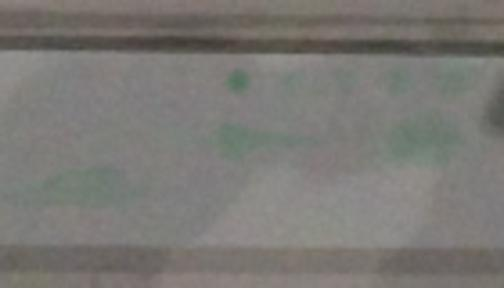

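move(
  target=[
    [0,0,0,0,0,0,0,0.754,0.576,0.696,0,0.754,0.576,0.696,0,0.754,0.576,0.696,0.714,0.678,0.226,0.168,0.4,-0.6,0.0668,0.4475,0.4625,0,0,0,0,-0.29,0.12,0.25,0,-0.29,0.12,0.25,0,0.754,0.576,0.696,-0.686,0.678,0.03,-0.02,0.4,-0.9],
    [0,0,0,0,0,0,0,0.754,0.576,0.696,0,0.754,0.576,0.696,0,0.754,0.576,0.696,0.714,0.678,0.226,0.168,0.4,-0.6,-0.1085,0.4475,0.4625,0,0,0,0,-0.29,0.12,0.25,0,-0.29,0.12,0.25,0,0.754,0.576,0.696,-0.686,0.678,0.03,-0.02,0.4,-0.9],
    [0,0,0,0,0,0,0,0.754,0.576,0.696,0,0.754,0.576,0.696,0,0.754,0.576,0.696,0.714,0.678,0.226,0.168,0.4,-0.6,0.0668,0.4475,0.4625,0,0,0,0,-0.29,0.12,0.25,0,-0.29,0.12,0.25,0,0.754,0.576,0.696,-0.686,0.678,0.03,-0.02,0.4,-0.9],
    [0,0,0,0,0,0,0,0.754,0.576,0.696,0,0.754,0.576,0.696,0,0.754,0.576,0.696,0.714,0.678,0.226,0.168,0.4,-0.6,-0.0832,0.2846,0.6745,0,0,0,0,-0.29,0.12,0.25,0,-0.29,0.12,0.25,0,0.754,0.576,0.696,-0.686,0.678,0.03,-0.02,0.4,-0.9],
  ],
  speed=[0.25,0.1,0.1,0.25],
  cameras=[],
)

move(
  target=[
    [0,0,0,0,0,0,0,0.754,0.576,0.696,0,0.754,0.576,0.696,0,0.754,0.576,0.696,0.714,0.678,0.226,0.168,0.4,-0.6,-0.0925,0,0,0,0,0,0,-0.29,0.12,0.25,0,-0.29,0.12,0.25,0,0.754,0.576,0.696,-0.686,0.678,0.03,-0.02,0.4,-0.9],
    [0,0,0,0,0,0,0,0.754,0.576,0.696,0,0.754,0.576,0.696,0,0.754,0.576,0.696,0.714,0.678,0.226,0.168,0.4,-0.6,-0.0925,0.005,0,0,0,0,0,-0.29,0.12,0.25,0,-0.29,0.12,0.25,0,0.754,0.576,0.696,-0.686,0.678,0.03,-0.02,0.4,-0.9],
    [0,0,0,0,0,0,0,0.754,0.576,0.696,0,0.754,0.576,0.696,0,0.754,0.576,0.696,0.714,0.678,0.226,0.168,0.4,-0.6,-0.0925,0,0.005,0,0,0,0,-0.29,0.12,0.25,0,-0.29,0.12,0.25,0,0.754,0.576,0.696,-0.686,0.678,0.03,-0.02,0.4,-0.9],
    [0,0,0,0,0,0,0,0.754,0.576,0.696,0,0.754,0.576,0.696,0,0.754,0.576,0.696,0.714,0.678,0.226,0.168,0.4,-0.6,-0.0925,-0.005,0,0,0,0,0,-0.29,0.12,0.25,0,-0.29,0.12,0.25,0,0.754,0.576,0.696,-0.686,0.678,0.03,-0.02,0.4,-0.9],
    [0,0,0,0,0,0,0,0.754,0.576,0.696,0,0.754,0.576,0.696,0,0.754,0.576,0.696,0.714,0.678,0.226,0.168,0.4,-0.6,-0.0925,0,-0.005,0,0,0,0,-0.29,0.12,0.25,0,-0.29,0.12,0.25,0,0.754,0.576,0.696,-0.686,0.678,0.03,-0.02,0.4,-0.9],
    [0,0,0,0,0,0,0,0.754,0.576,0.696,0,0.754,0.576,0.696,0,0.754,0.576,0.696,0.714,0.678,0.226,0.168,0.4,-0.6,-0.0925,0,0,0,0,0,0,-0.29,0.12,0.25,0,-0.29,0.12,0.25,0,0.754,0.576,0.696,-0.686,0.678,0.03,-0.02,0.4,-0.9],
    [0,0,0,0,0,0,0,0.754,0.576,0.696,0,0.754,0.576,0.696,0,0.754,0.576,0.696,0.714,0.678,0.226,0.168,0.4,-0.6,0,0,0,0,0,0,0,-0.29,0.12,0.25,0,-0.29,0.12,0.25,0,0.754,0.576,0.696,-0.686,0.678,0.03,-0.02,0.4,-0.9],
  ],
  speed=[0.1,0.02,0.02,0.02,0.02,0.02,0.1],
  cameras=[],
)

move(
  target=[
    [0,0,0,0,0,0,0,0.754,0.576,0.696,0,0.754,0.576,0.696,0,0.754,0.576,0.696,0.714,0.678,0.226,0.168,0.4,-0.6,-0.0667,-0.3863,-0.5974,0,0,0,0,-0.29,0.12,0.25,0,-0.29,0.12,0.25,0,0.754,0.576,0.696,-0.686,0.678,0.03,-0.02,0.4,-0.9],
    [0,0,0,0,0,0,0,0.754,0.576,0.696,0,0.754,0.576,0.696,0,0.754,0.576,0.696,0.714,0.678,0.226,0.168,0.4,-0.6,-0.0884,-0.3863,-0.5974,0,0,0,0,-0.29,0.12,0.25,0,-0.29,0.12,0.25,0,0.754,0.576,0.696,-0.686,0.678,0.03,-0.02,0.4,-0.9],
    [0,0,0,0,0,0,0,0.754,0.576,0.696,0,0.754,0.576,0.696,0,0.754,0.576,0.696,0.714,0.678,0.226,0.168,0.4,-0.6,-0.0667,-0.3863,-0.5974,0,0,0,0,-0.29,0.12,0.25,0,-0.29,0.12,0.25,0,0.754,0.576,0.696,-0.686,0.678,0.03,-0.02,0.4,-0.9],
    [0,0,0,0,0,0,0,0.754,0.576,0.696,0,0.754,0.576,0.696,0,0.754,0.576,0.696,0.714,0.678,0.226,0.168,0.4,-0.6,-0.0667,-0.4046,-0.6109,0,0,0,0,-0.29,0.12,0.25,0,-0.29,0.12,0.25,0,0.754,0.576,0.696,-0.686,0.678,0.03,-0.02,0.4,-0.9],
  ],
  speed=[0.25,0.05,0.05,0.1],
  cameras=["cam_sheet"],
)

Scene clock: 1341.57 s.
left_arm: end_effector_position=(+0.5502, +0.0686, +0.2577) hand_goal=(+0.000, +0.754, +0.576, +0.696, +0.000, +0.754, +0.576, +0.696, +0.000, +0.754, +0.576, +0.696, +0.714, +0.678, +0.226, +0.168) hand_measured=(+0.000, +0.752, +0.576, +0.696, +0.000, +0.752, +0.576, +0.696, +0.000, +0.752, +0.576, +0.696, +0.714, +0.678, +0.224, +0.168) hand_current_ma=(+0, -3, +1, +0, +0, -3, +1, +0, +0, -4, +1, +0, +0, -1, -3, -1) hand_state=(goal, goal, goal, goal, goal, goal, goal, goal, goal, goal, goal, goal, goal, goal, goal, goal) hand_current_limit=0.40 hand_speed=-0.60 end_effector_quat_wxyz=(+0.002, +0.772, -0.555, +0.309) | right_arm: end_effector_position=(+0.7484, +0.5355, +0.1601) hand_goal=(+0.000, -0.290, +0.120, +0.250, +0.000, -0.290, +0.120, +0.250, +0.000, +0.754, +0.576, +0.696, -0.686, +0.678, +0.030, -0.020) hand_measured=(+0.008, -0.200, +0.148, +0.260, +0.004, -0.198, +0.148, +0.264, +0.004, +0.756, +0.576, +0.696, -0.682, +0.678, +0.124, +0.014) hand_current_ma=(+3, +214, +29, +6, +1, +223, +28, +8, +1, +0, +0, +0, +1, +0, +316, +65) hand_state=(goal, blocked, blocked, goal, goal, blocked, blocked, goal, goal, goal, goal, goal, goal, goal, blocked, blocked) hand_current_limit=0.40 hand_speed=-0.90 end_effector_quat_wxyz=(-0.272, +0.653, +0.272, +0.653)
Joint positions: left_arm=[3.761 -1.733 -1.781 -0.973 0.98 -2.915] | right_arm=[0.49 -0.742 1.183 -0.441 1.27 -1.571]
Joint torques (N m): left_arm=[0.41 34.48 27.31 2.62 -2.66 -1.53] | right_arm=[10.43 -41.1 -30.72 -0.51 2.66 -3.28]
Wrist force (N): left_arm=[0.0 0.1 0.5] | right_arm=[0.4 0.5 -1.3]
Wrist torque (N m): left_arm=[-0.03 0.01 -0.01] | right_arm=[0.33 -0.08 0.44]
Wrist force, peak (N): left_arm=[-0.2 -0.1 1.0] | right_arm=[0.6 -0.8 -3.1]
Hand target: left_arm +0.5502, +0.0686, +0.2577; +0.002, +0.772, -0.555, +0.309 | right_arm +0.7484, +0.5356, +0.1601; -0.272, +0.653, +0.272, +0.653
Off the commanded pose: left_arm 0.000 m, 0 deg | right_arm 0.000 m, 0 deg.
move: done
No camera images: "cameras" was empty.

Scene clock: 1345.30 s.
left_arm: end_effector_position=(+0.5502, +0.0686, +0.2577) hand_goal=(+0.000, +0.754, +0.576, +0.696, +0.000, +0.754, +0.576, +0.696, +0.000, +0.754, +0.576, +0.696, +0.714, +0.678, +0.226, +0.168) hand_measured=(+0.000, +0.752, +0.576, +0.696, +0.000, +0.752, +0.576, +0.696, +0.000, +0.752, +0.576, +0.696, +0.714, +0.678, +0.224, +0.168) hand_current_ma=(+0, -3, +1, +0, +0, -3, +1, +0, +0, -4, +1, +0, +0, -1, -3, -1) hand_state=(goal, goal, goal, goal, goal, goal, goal, goal, goal, goal, goal, goal, goal, goal, goal, goal) hand_current_limit=0.40 hand_speed=-0.60 end_effector_quat_wxyz=(+0.002, +0.772, -0.555, +0.309) | right_arm: end_effector_position=(+0.7484, +0.5356, +0.1600) hand_goal=(+0.000, -0.290, +0.120, +0.250, +0.000, -0.290, +0.120, +0.250, +0.000, +0.754, +0.576, +0.696, -0.686, +0.678, +0.030, -0.020) hand_measured=(+0.008, -0.200, +0.148, +0.260, +0.004, -0.198, +0.148, +0.264, +0.004, +0.756, +0.576, +0.696, -0.682, +0.678, +0.124, +0.014) hand_current_ma=(+3, +214, +29, +6, +1, +223, +28, +8, +1, +0, +0, +0, +1, +0, +316, +65) hand_state=(goal, blocked, blocked, goal, goal, blocked, blocked, goal, goal, goal, goal, goal, goal, goal, blocked, blocked) hand_current_limit=0.40 hand_speed=-0.90 end_effector_quat_wxyz=(-0.272, +0.653, +0.272, +0.653)
Joint positions: left_arm=[3.761 -1.733 -1.781 -0.973 0.98 -2.915] | right_arm=[0.49 -0.742 1.183 -0.441 1.27 -1.57]
Joint torques (N m): left_arm=[-0.51 35.64 28.43 2.78 -2.63 -1.6] | right_arm=[7.24 -66.17 -32.44 -0.51 2.1 0.57]
Wrist force (N): left_arm=[-0.1 0.1 0.4] | right_arm=[0.6 0.2 -1.4]
Wrist torque (N m): left_arm=[-0.02 0.02 -0.01] | right_arm=[0.29 -0.09 0.47]
Wrist force, peak (N): left_arm=[0.1 0.5 0.8] | right_arm=[1.2 0.4 -2.1]
Hand target: left_arm +0.5502, +0.0686, +0.2577; +0.002, +0.772, -0.555, +0.309 | right_arm +0.7484, +0.5356, +0.1601; -0.272, +0.653, +0.272, +0.653
Off the commanded pose: left_arm 0.000 m, 0 deg | right_arm 0.000 m, 0 deg.
move: done
No camera images: "cameras" was empty.

Scene clock: 1349.13 s.
left_arm: end_effector_position=(+0.5502, +0.0686, +0.2577) hand_goal=(+0.000, +0.754, +0.576, +0.696, +0.000, +0.754, +0.576, +0.696, +0.000, +0.754, +0.576, +0.696, +0.714, +0.678, +0.226, +0.168) hand_measured=(+0.000, +0.752, +0.576, +0.696, +0.000, +0.752, +0.576, +0.696, +0.000, +0.752, +0.576, +0.696, +0.714, +0.678, +0.224, +0.168) hand_current_ma=(+0, -3, +1, +0, +0, -3, +1, +0, +0, -4, +1, +0, +0, -1, -3, -1) hand_state=(goal, goal, goal, goal, goal, goal, goal, goal, goal, goal, goal, goal, goal, goal, goal, goal) hand_current_limit=0.40 hand_speed=-0.60 end_effector_quat_wxyz=(+0.002, +0.772, -0.555, +0.309) | right_arm: end_effector_position=(+0.3181, +0.4458, +0.1200) hand_goal=(+0.000, -0.290, +0.120, +0.250, +0.000, -0.290, +0.120, +0.250, +0.000, +0.754, +0.576, +0.696, -0.686, +0.678, +0.030, -0.020) hand_measured=(+0.008, -0.200, +0.148, +0.260, +0.004, -0.198, +0.148, +0.264, +0.004, +0.756, +0.576, +0.696, -0.682, +0.678, +0.124, +0.014) hand_current_ma=(+3, +214, +29, +6, +1, +223, +28, +8, +1, +0, +0, +0, +1, +0, +316, +65) hand_state=(goal, blocked, blocked, goal, goal, blocked, blocked, goal, goal, goal, goal, goal, goal, goal, blocked, blocked) hand_current_limit=0.40 hand_speed=-0.90 end_effector_quat_wxyz=(-0.272, +0.653, +0.272, +0.653)
Joint positions: left_arm=[3.761 -1.733 -1.781 -0.973 0.98 -2.915] | right_arm=[0.913 -1.294 2.289 -0.995 1.693 -1.571]
Joint torques (N m): left_arm=[-0.99 34.72 27.92 2.64 -2.56 -1.65] | right_arm=[9.89 -38.42 -3.8 -3.47 2.73 1.89]
Wrist force (N): left_arm=[0.0 0.2 0.7] | right_arm=[0.2 0.4 -2.0]
Wrist torque (N m): left_arm=[-0.05 0.01 -0.01] | right_arm=[0.37 -0.01 0.25]
Wrist force, peak (N): left_arm=[-0.3 0.4 0.8] | right_arm=[-0.1 -0.5 -3.4]
Hand target: left_arm +0.5502, +0.0686, +0.2577; +0.002, +0.772, -0.555, +0.309 | right_arm +0.3180, +0.4458, +0.1200; -0.272, +0.653, +0.272, +0.653
Off the commanded pose: left_arm 0.000 m, 0 deg | right_arm 0.000 m, 0 deg.
move: done
Images, in order (width x height): cam_sheet 672x504.

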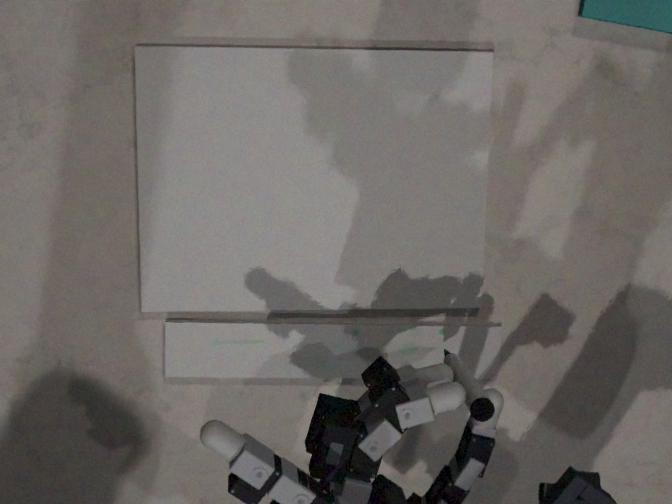

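move(
  target=[
    [0,0,0,0,0,0,0,0.754,0.576,0.696,0,0.754,0.576,0.696,0,0.754,0.576,0.696,0.714,0.678,0.226,0.168,0.4,-0.6,-0.0323,0,0,0,0,0,0,-0.29,0.12,0.25,0,-0.29,0.12,0.25,0,0.754,0.576,0.696,-0.686,0.678,0.03,-0.02,0.4,-0.9],
    [0,0,0,0,0,0,0,0.754,0.576,0.696,0,0.754,0.576,0.696,0,0.754,0.576,0.696,0.714,0.678,0.226,0.168,0.4,-0.6,-0.0133,0.0015,-0.002,0,0,0,0,-0.29,0.12,0.25,0,-0.29,0.12,0.25,0,0.754,0.576,0.696,-0.686,0.678,0.03,-0.02,0.4,-0.9],
    [0,0,0,0,0,0,0,0.754,0.576,0.696,0,0.754,0.576,0.696,0,0.754,0.576,0.696,0.714,0.678,0.226,0.168,0.4,-0.6,-0.0323,0.00298,-0.00402,0,0,0,0,-0.29,0.12,0.25,0,-0.29,0.12,0.25,0,0.754,0.576,0.696,-0.686,0.678,0.03,-0.02,0.4,-0.9],
    [0,0,0,0,0,0,0,0.754,0.576,0.696,0,0.754,0.576,0.696,0,0.754,0.576,0.696,0.714,0.678,0.226,0.168,0.4,-0.6,-0.0133,0.0045,-0.00603,0,0,0,0,-0.29,0.12,0.25,0,-0.29,0.12,0.25,0,0.754,0.576,0.696,-0.686,0.678,0.03,-0.02,0.4,-0.9],
    [0,0,0,0,0,0,0,0.754,0.576,0.696,0,0.754,0.576,0.696,0,0.754,0.576,0.696,0.714,0.678,0.226,0.168,0.4,-0.6,-0.0323,0.00595,-0.00804,0,0,0,0,-0.29,0.12,0.25,0,-0.29,0.12,0.25,0,0.754,0.576,0.696,-0.686,0.678,0.03,-0.02,0.4,-0.9],
    [0,0,0,0,0,0,0,0.754,0.576,0.696,0,0.754,0.576,0.696,0,0.754,0.576,0.696,0.714,0.678,0.226,0.168,0.4,-0.6,-0.0133,0.00744,-0.01005,0,0,0,0,-0.29,0.12,0.25,0,-0.29,0.12,0.25,0,0.754,0.576,0.696,-0.686,0.678,0.03,-0.02,0.4,-0.9],
    [0,0,0,0,0,0,0,0.754,0.576,0.696,0,0.754,0.576,0.696,0,0.754,0.576,0.696,0.714,0.678,0.226,0.168,0.4,-0.6,-0.0323,0.00893,-0.01206,0,0,0,0,-0.29,0.12,0.25,0,-0.29,0.12,0.25,0,0.754,0.576,0.696,-0.686,0.678,0.03,-0.02,0.4,-0.9],
    [0,0,0,0,0,0,0,0.754,0.576,0.696,0,0.754,0.576,0.696,0,0.754,0.576,0.696,0.714,0.678,0.226,0.168,0.4,-0.6,-0.0133,0.01041,-0.01407,0,0,0,0,-0.29,0.12,0.25,0,-0.29,0.12,0.25,0,0.754,0.576,0.696,-0.686,0.678,0.03,-0.02,0.4,-0.9],
    [0,0,0,0,0,0,0,0.754,0.576,0.696,0,0.754,0.576,0.696,0,0.754,0.576,0.696,0.714,0.678,0.226,0.168,0.4,-0.6,-0.0323,0.0119,-0.01608,0,0,0,0,-0.29,0.12,0.25,0,-0.29,0.12,0.25,0,0.754,0.576,0.696,-0.686,0.678,0.03,-0.02,0.4,-0.9],
    [0,0,0,0,0,0,0,0.754,0.576,0.696,0,0.754,0.576,0.696,0,0.754,0.576,0.696,0.714,0.678,0.226,0.168,0.4,-0.6,-0.0133,0.01339,-0.01809,0,0,0,0,-0.29,0.12,0.25,0,-0.29,0.12,0.25,0,0.754,0.576,0.696,-0.686,0.678,0.03,-0.02,0.4,-0.9],
    [0,0,0,0,0,0,0,0.754,0.576,0.696,0,0.754,0.576,0.696,0,0.754,0.576,0.696,0.714,0.678,0.226,0.168,0.4,-0.6,-0.0323,0.01488,-0.0201,0,0,0,0,-0.29,0.12,0.25,0,-0.29,0.12,0.25,0,0.754,0.576,0.696,-0.686,0.678,0.03,-0.02,0.4,-0.9],
    [0,0,0,0,0,0,0,0.754,0.576,0.696,0,0.754,0.576,0.696,0,0.754,0.576,0.696,0.714,0.678,0.226,0.168,0.4,-0.6,-0.0133,0.01636,-0.02211,0,0,0,0,-0.29,0.12,0.25,0,-0.29,0.12,0.25,0,0.754,0.576,0.696,-0.686,0.678,0.03,-0.02,0.4,-0.9],
    [0,0,0,0,0,0,0,0.754,0.576,0.696,0,0.754,0.576,0.696,0,0.754,0.576,0.696,0.714,0.678,0.226,0.168,0.4,-0.6,-0.0323,0.01785,-0.02412,0,0,0,0,-0.29,0.12,0.25,0,-0.29,0.12,0.25,0,0.754,0.576,0.696,-0.686,0.678,0.03,-0.02,0.4,-0.9],
    [0,0,0,0,0,0,0,0.754,0.576,0.696,0,0.754,0.576,0.696,0,0.754,0.576,0.696,0.714,0.678,0.226,0.168,0.4,-0.6,-0.0133,0.01934,-0.02613,0,0,0,0,-0.29,0.12,0.25,0,-0.29,0.12,0.25,0,0.754,0.576,0.696,-0.686,0.678,0.03,-0.02,0.4,-0.9],
  ],
  speed=0.06,
  blend=[0,0.001,0,0.001,0,0.001,0,0.001,0,0.001,0,0.001,0,0],
  cameras=["cam_right_wrist","cam_sheet"],
)

zoom_image(
  camera="cam_right_wrist",
  region=[436, 230, 576, 370],
)

move(
  target=[0,0,0,0,0,0,0,0.754,0.576,0.696,0,0.754,0.576,0.696,0,0.754,0.576,0.696,0.714,0.678,0.226,0.168,0.4,-0.6,0.15,0.15,-0.15,0,0,0,0,-0.29,0.12,0.25,0,-0.29,0.12,0.25,0,0.754,0.576,0.696,-0.686,0.678,0.03,-0.02,0.4,-0.9],
  speed=0.25,
  cameras=["cam_sheet","cam_above"],
)

zoom_image(
  camera="cam_sheet",
  region=[400, 310, 520, 390],
)

Scene clock: 1377.43 s.
left_arm: end_effector_position=(+0.5502, +0.0686, +0.2577) hand_goal=(+0.000, +0.754, +0.576, +0.696, +0.000, +0.754, +0.576, +0.696, +0.000, +0.754, +0.576, +0.696, +0.714, +0.678, +0.226, +0.168) hand_measured=(+0.000, +0.752, +0.576, +0.696, +0.000, +0.752, +0.576, +0.696, +0.000, +0.752, +0.576, +0.696, +0.714, +0.678, +0.224, +0.168) hand_current_ma=(+0, -3, +1, +0, +0, -3, +1, +0, +0, -4, +1, +0, +0, -1, -3, -1) hand_state=(goal, goal, goal, goal, goal, goal, goal, goal, goal, goal, goal, goal, goal, goal, goal, goal) hand_current_limit=0.40 hand_speed=-0.60 end_effector_quat_wxyz=(+0.002, +0.772, -0.555, +0.309) | right_arm: end_effector_position=(+0.3153, +0.4265, +0.1120) hand_goal=(+0.000, -0.290, +0.120, +0.250, +0.000, -0.290, +0.120, +0.250, +0.000, +0.754, +0.576, +0.696, -0.686, +0.678, +0.030, -0.020) hand_measured=(+0.008, -0.200, +0.148, +0.260, +0.004, -0.198, +0.148, +0.264, +0.004, +0.756, +0.576, +0.696, -0.682, +0.678, +0.124, +0.014) hand_current_ma=(+3, +214, +29, +6, +1, +223, +28, +8, +1, +0, +0, +0, +1, +0, +316, +65) hand_state=(goal, blocked, blocked, goal, goal, blocked, blocked, goal, goal, goal, goal, goal, goal, goal, blocked, blocked) hand_current_limit=0.40 hand_speed=-0.90 end_effector_quat_wxyz=(-0.272, +0.653, +0.272, +0.653)
Joint positions: left_arm=[3.761 -1.733 -1.781 -0.973 0.98 -2.915] | right_arm=[0.882 -1.307 2.349 -1.042 1.662 -1.571]
Joint torques (N m): left_arm=[-0.14 36.2 27.49 2.72 -2.64 -1.58] | right_arm=[-11.5 -38.52 -23.4 -0.32 -2.47 0.29]
Wrist force (N): left_arm=[-0.3 0.5 0.8] | right_arm=[0.1 0.3 -2.3]
Wrist torque (N m): left_arm=[-0.02 0.05 -0.03] | right_arm=[0.37 0.01 0.25]
Wrist force, peak (N): left_arm=[-0.3 0.4 0.9] | right_arm=[0.4 0.7 -2.5]
Hand target: left_arm +0.5502, +0.0686, +0.2577; +0.002, +0.772, -0.555, +0.309 | right_arm +0.3153, +0.4265, +0.1120; -0.272, +0.653, +0.272, +0.653
Off the commanded pose: left_arm 0.000 m, 0 deg | right_arm 0.000 m, 0 deg.
move: done
camera_calibration:
cam_right_wrist: T_world_to_cam=[[0.399635, -0.407019, -0.821357, 0.172066], [-0.915833, -0.138903, -0.37677, 0.335335], [0.0392634, 0.902796, -0.428272, -0.225675], [0, 0, 0, 1]] pos_world=[0.247208, 0.320352, 0.171021]
Images, in order (width x height): cam_sheet 672x504, cam_right_wrist 616x616.

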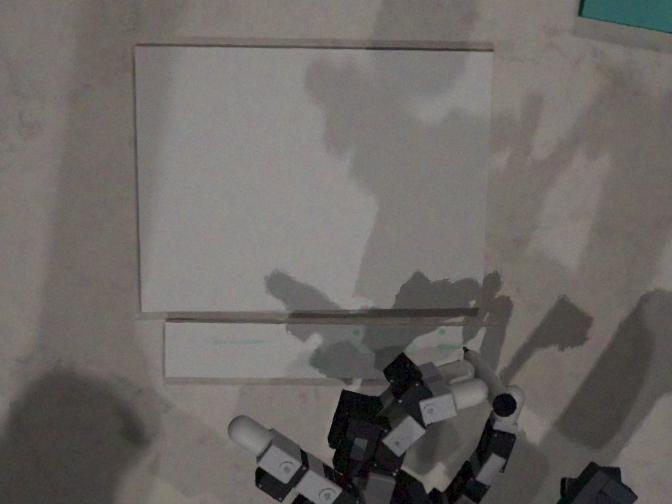

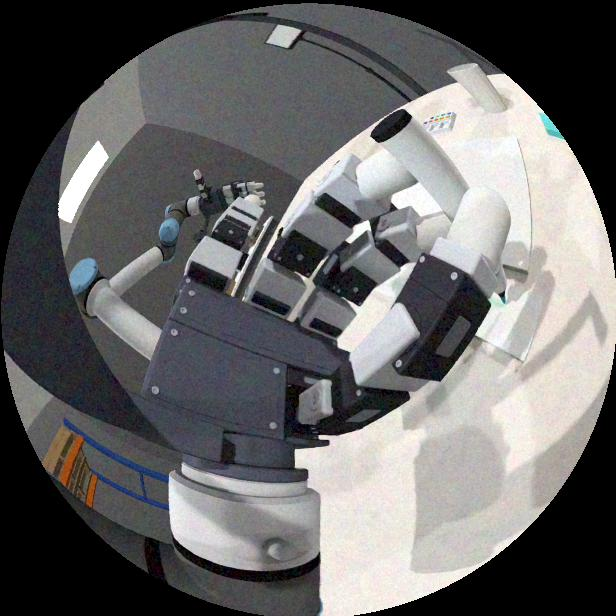

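Scaled by 3.600 from the camera's 616x616 image, which has a finer 880x880 frame.

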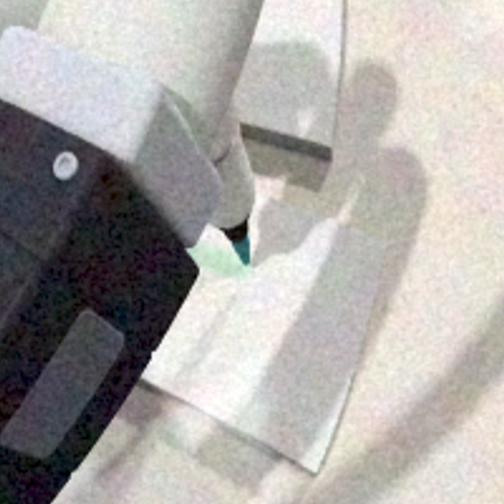

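Scene clock: 1378.87 s.
left_arm: end_effector_position=(+0.5502, +0.0686, +0.2577) hand_goal=(+0.000, +0.754, +0.576, +0.696, +0.000, +0.754, +0.576, +0.696, +0.000, +0.754, +0.576, +0.696, +0.714, +0.678, +0.226, +0.168) hand_measured=(+0.000, +0.752, +0.576, +0.696, +0.000, +0.752, +0.576, +0.696, +0.000, +0.752, +0.576, +0.696, +0.714, +0.678, +0.224, +0.168) hand_current_ma=(+0, -3, +1, +0, +0, -3, +1, +0, +0, -4, +1, +0, +0, -1, -3, -1) hand_state=(goal, goal, goal, goal, goal, goal, goal, goal, goal, goal, goal, goal, goal, goal, goal, goal) hand_current_limit=0.40 hand_speed=-0.60 end_effector_quat_wxyz=(+0.002, +0.772, -0.555, +0.309) | right_arm: end_effector_position=(+0.3159, +0.2992, +0.2020) hand_goal=(+0.000, -0.290, +0.120, +0.250, +0.000, -0.290, +0.120, +0.250, +0.000, +0.754, +0.576, +0.696, -0.686, +0.678, +0.030, -0.020) hand_measured=(+0.008, -0.200, +0.148, +0.260, +0.004, -0.198, +0.148, +0.264, +0.004, +0.756, +0.576, +0.696, -0.682, +0.678, +0.124, +0.014) hand_current_ma=(+3, +214, +29, +6, +1, +223, +28, +8, +1, +0, +0, +0, +1, +0, +316, +65) hand_state=(goal, blocked, blocked, goal, goal, blocked, blocked, goal, goal, goal, goal, goal, goal, goal, blocked, blocked) hand_current_limit=0.40 hand_speed=-0.90 end_effector_quat_wxyz=(-0.272, +0.653, +0.272, +0.653)
Joint positions: left_arm=[3.761 -1.733 -1.781 -0.973 0.98 -2.915] | right_arm=[0.462 -1.904 2.562 -0.658 1.243 -1.571]
Joint torques (N m): left_arm=[-1.17 35.55 28.64 2.48 -2.54 -1.44] | right_arm=[-10.99 -17.24 -9.32 -0.32 -2.34 2.61]
Wrist force (N): left_arm=[0.0 0.3 0.7] | right_arm=[0.6 0.4 -2.1]
Wrist torque (N m): left_arm=[-0.04 0.01 -0.01] | right_arm=[0.41 -0.07 0.22]
Wrist force, peak (N): left_arm=[-0.3 0.4 0.5] | right_arm=[1.3 0.9 -2.5]
Hand target: left_arm +0.5502, +0.0686, +0.2577; +0.002, +0.772, -0.555, +0.309 | right_arm +0.3159, +0.2992, +0.2020; -0.272, +0.653, +0.272, +0.653
Off the commanded pose: left_arm 0.000 m, 0 deg | right_arm 0.000 m, 0 deg.
move: done
Images, in order (width x height): cam_above 672x504, cam_sheet 672x504.

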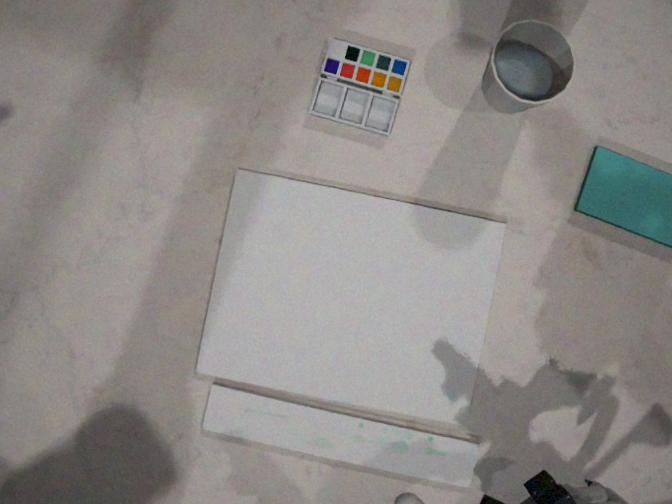

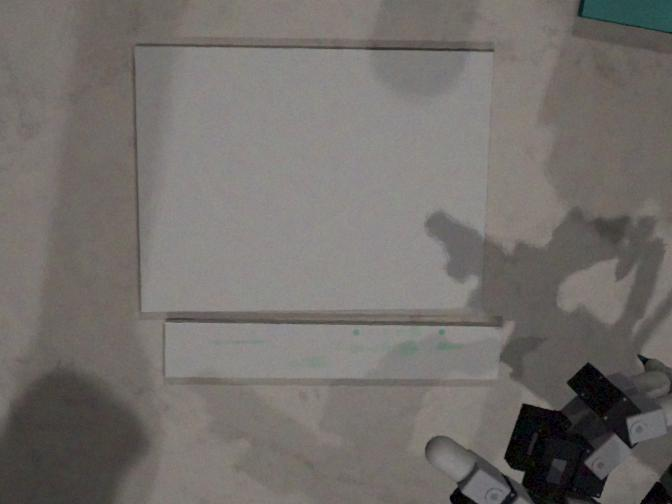

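Scaled by 4.200.

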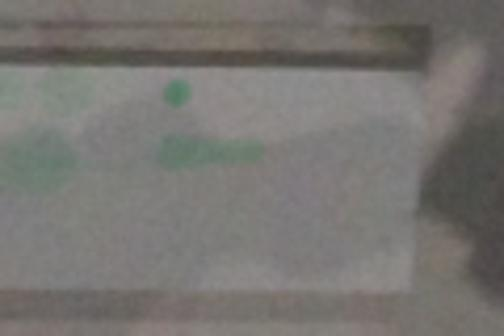

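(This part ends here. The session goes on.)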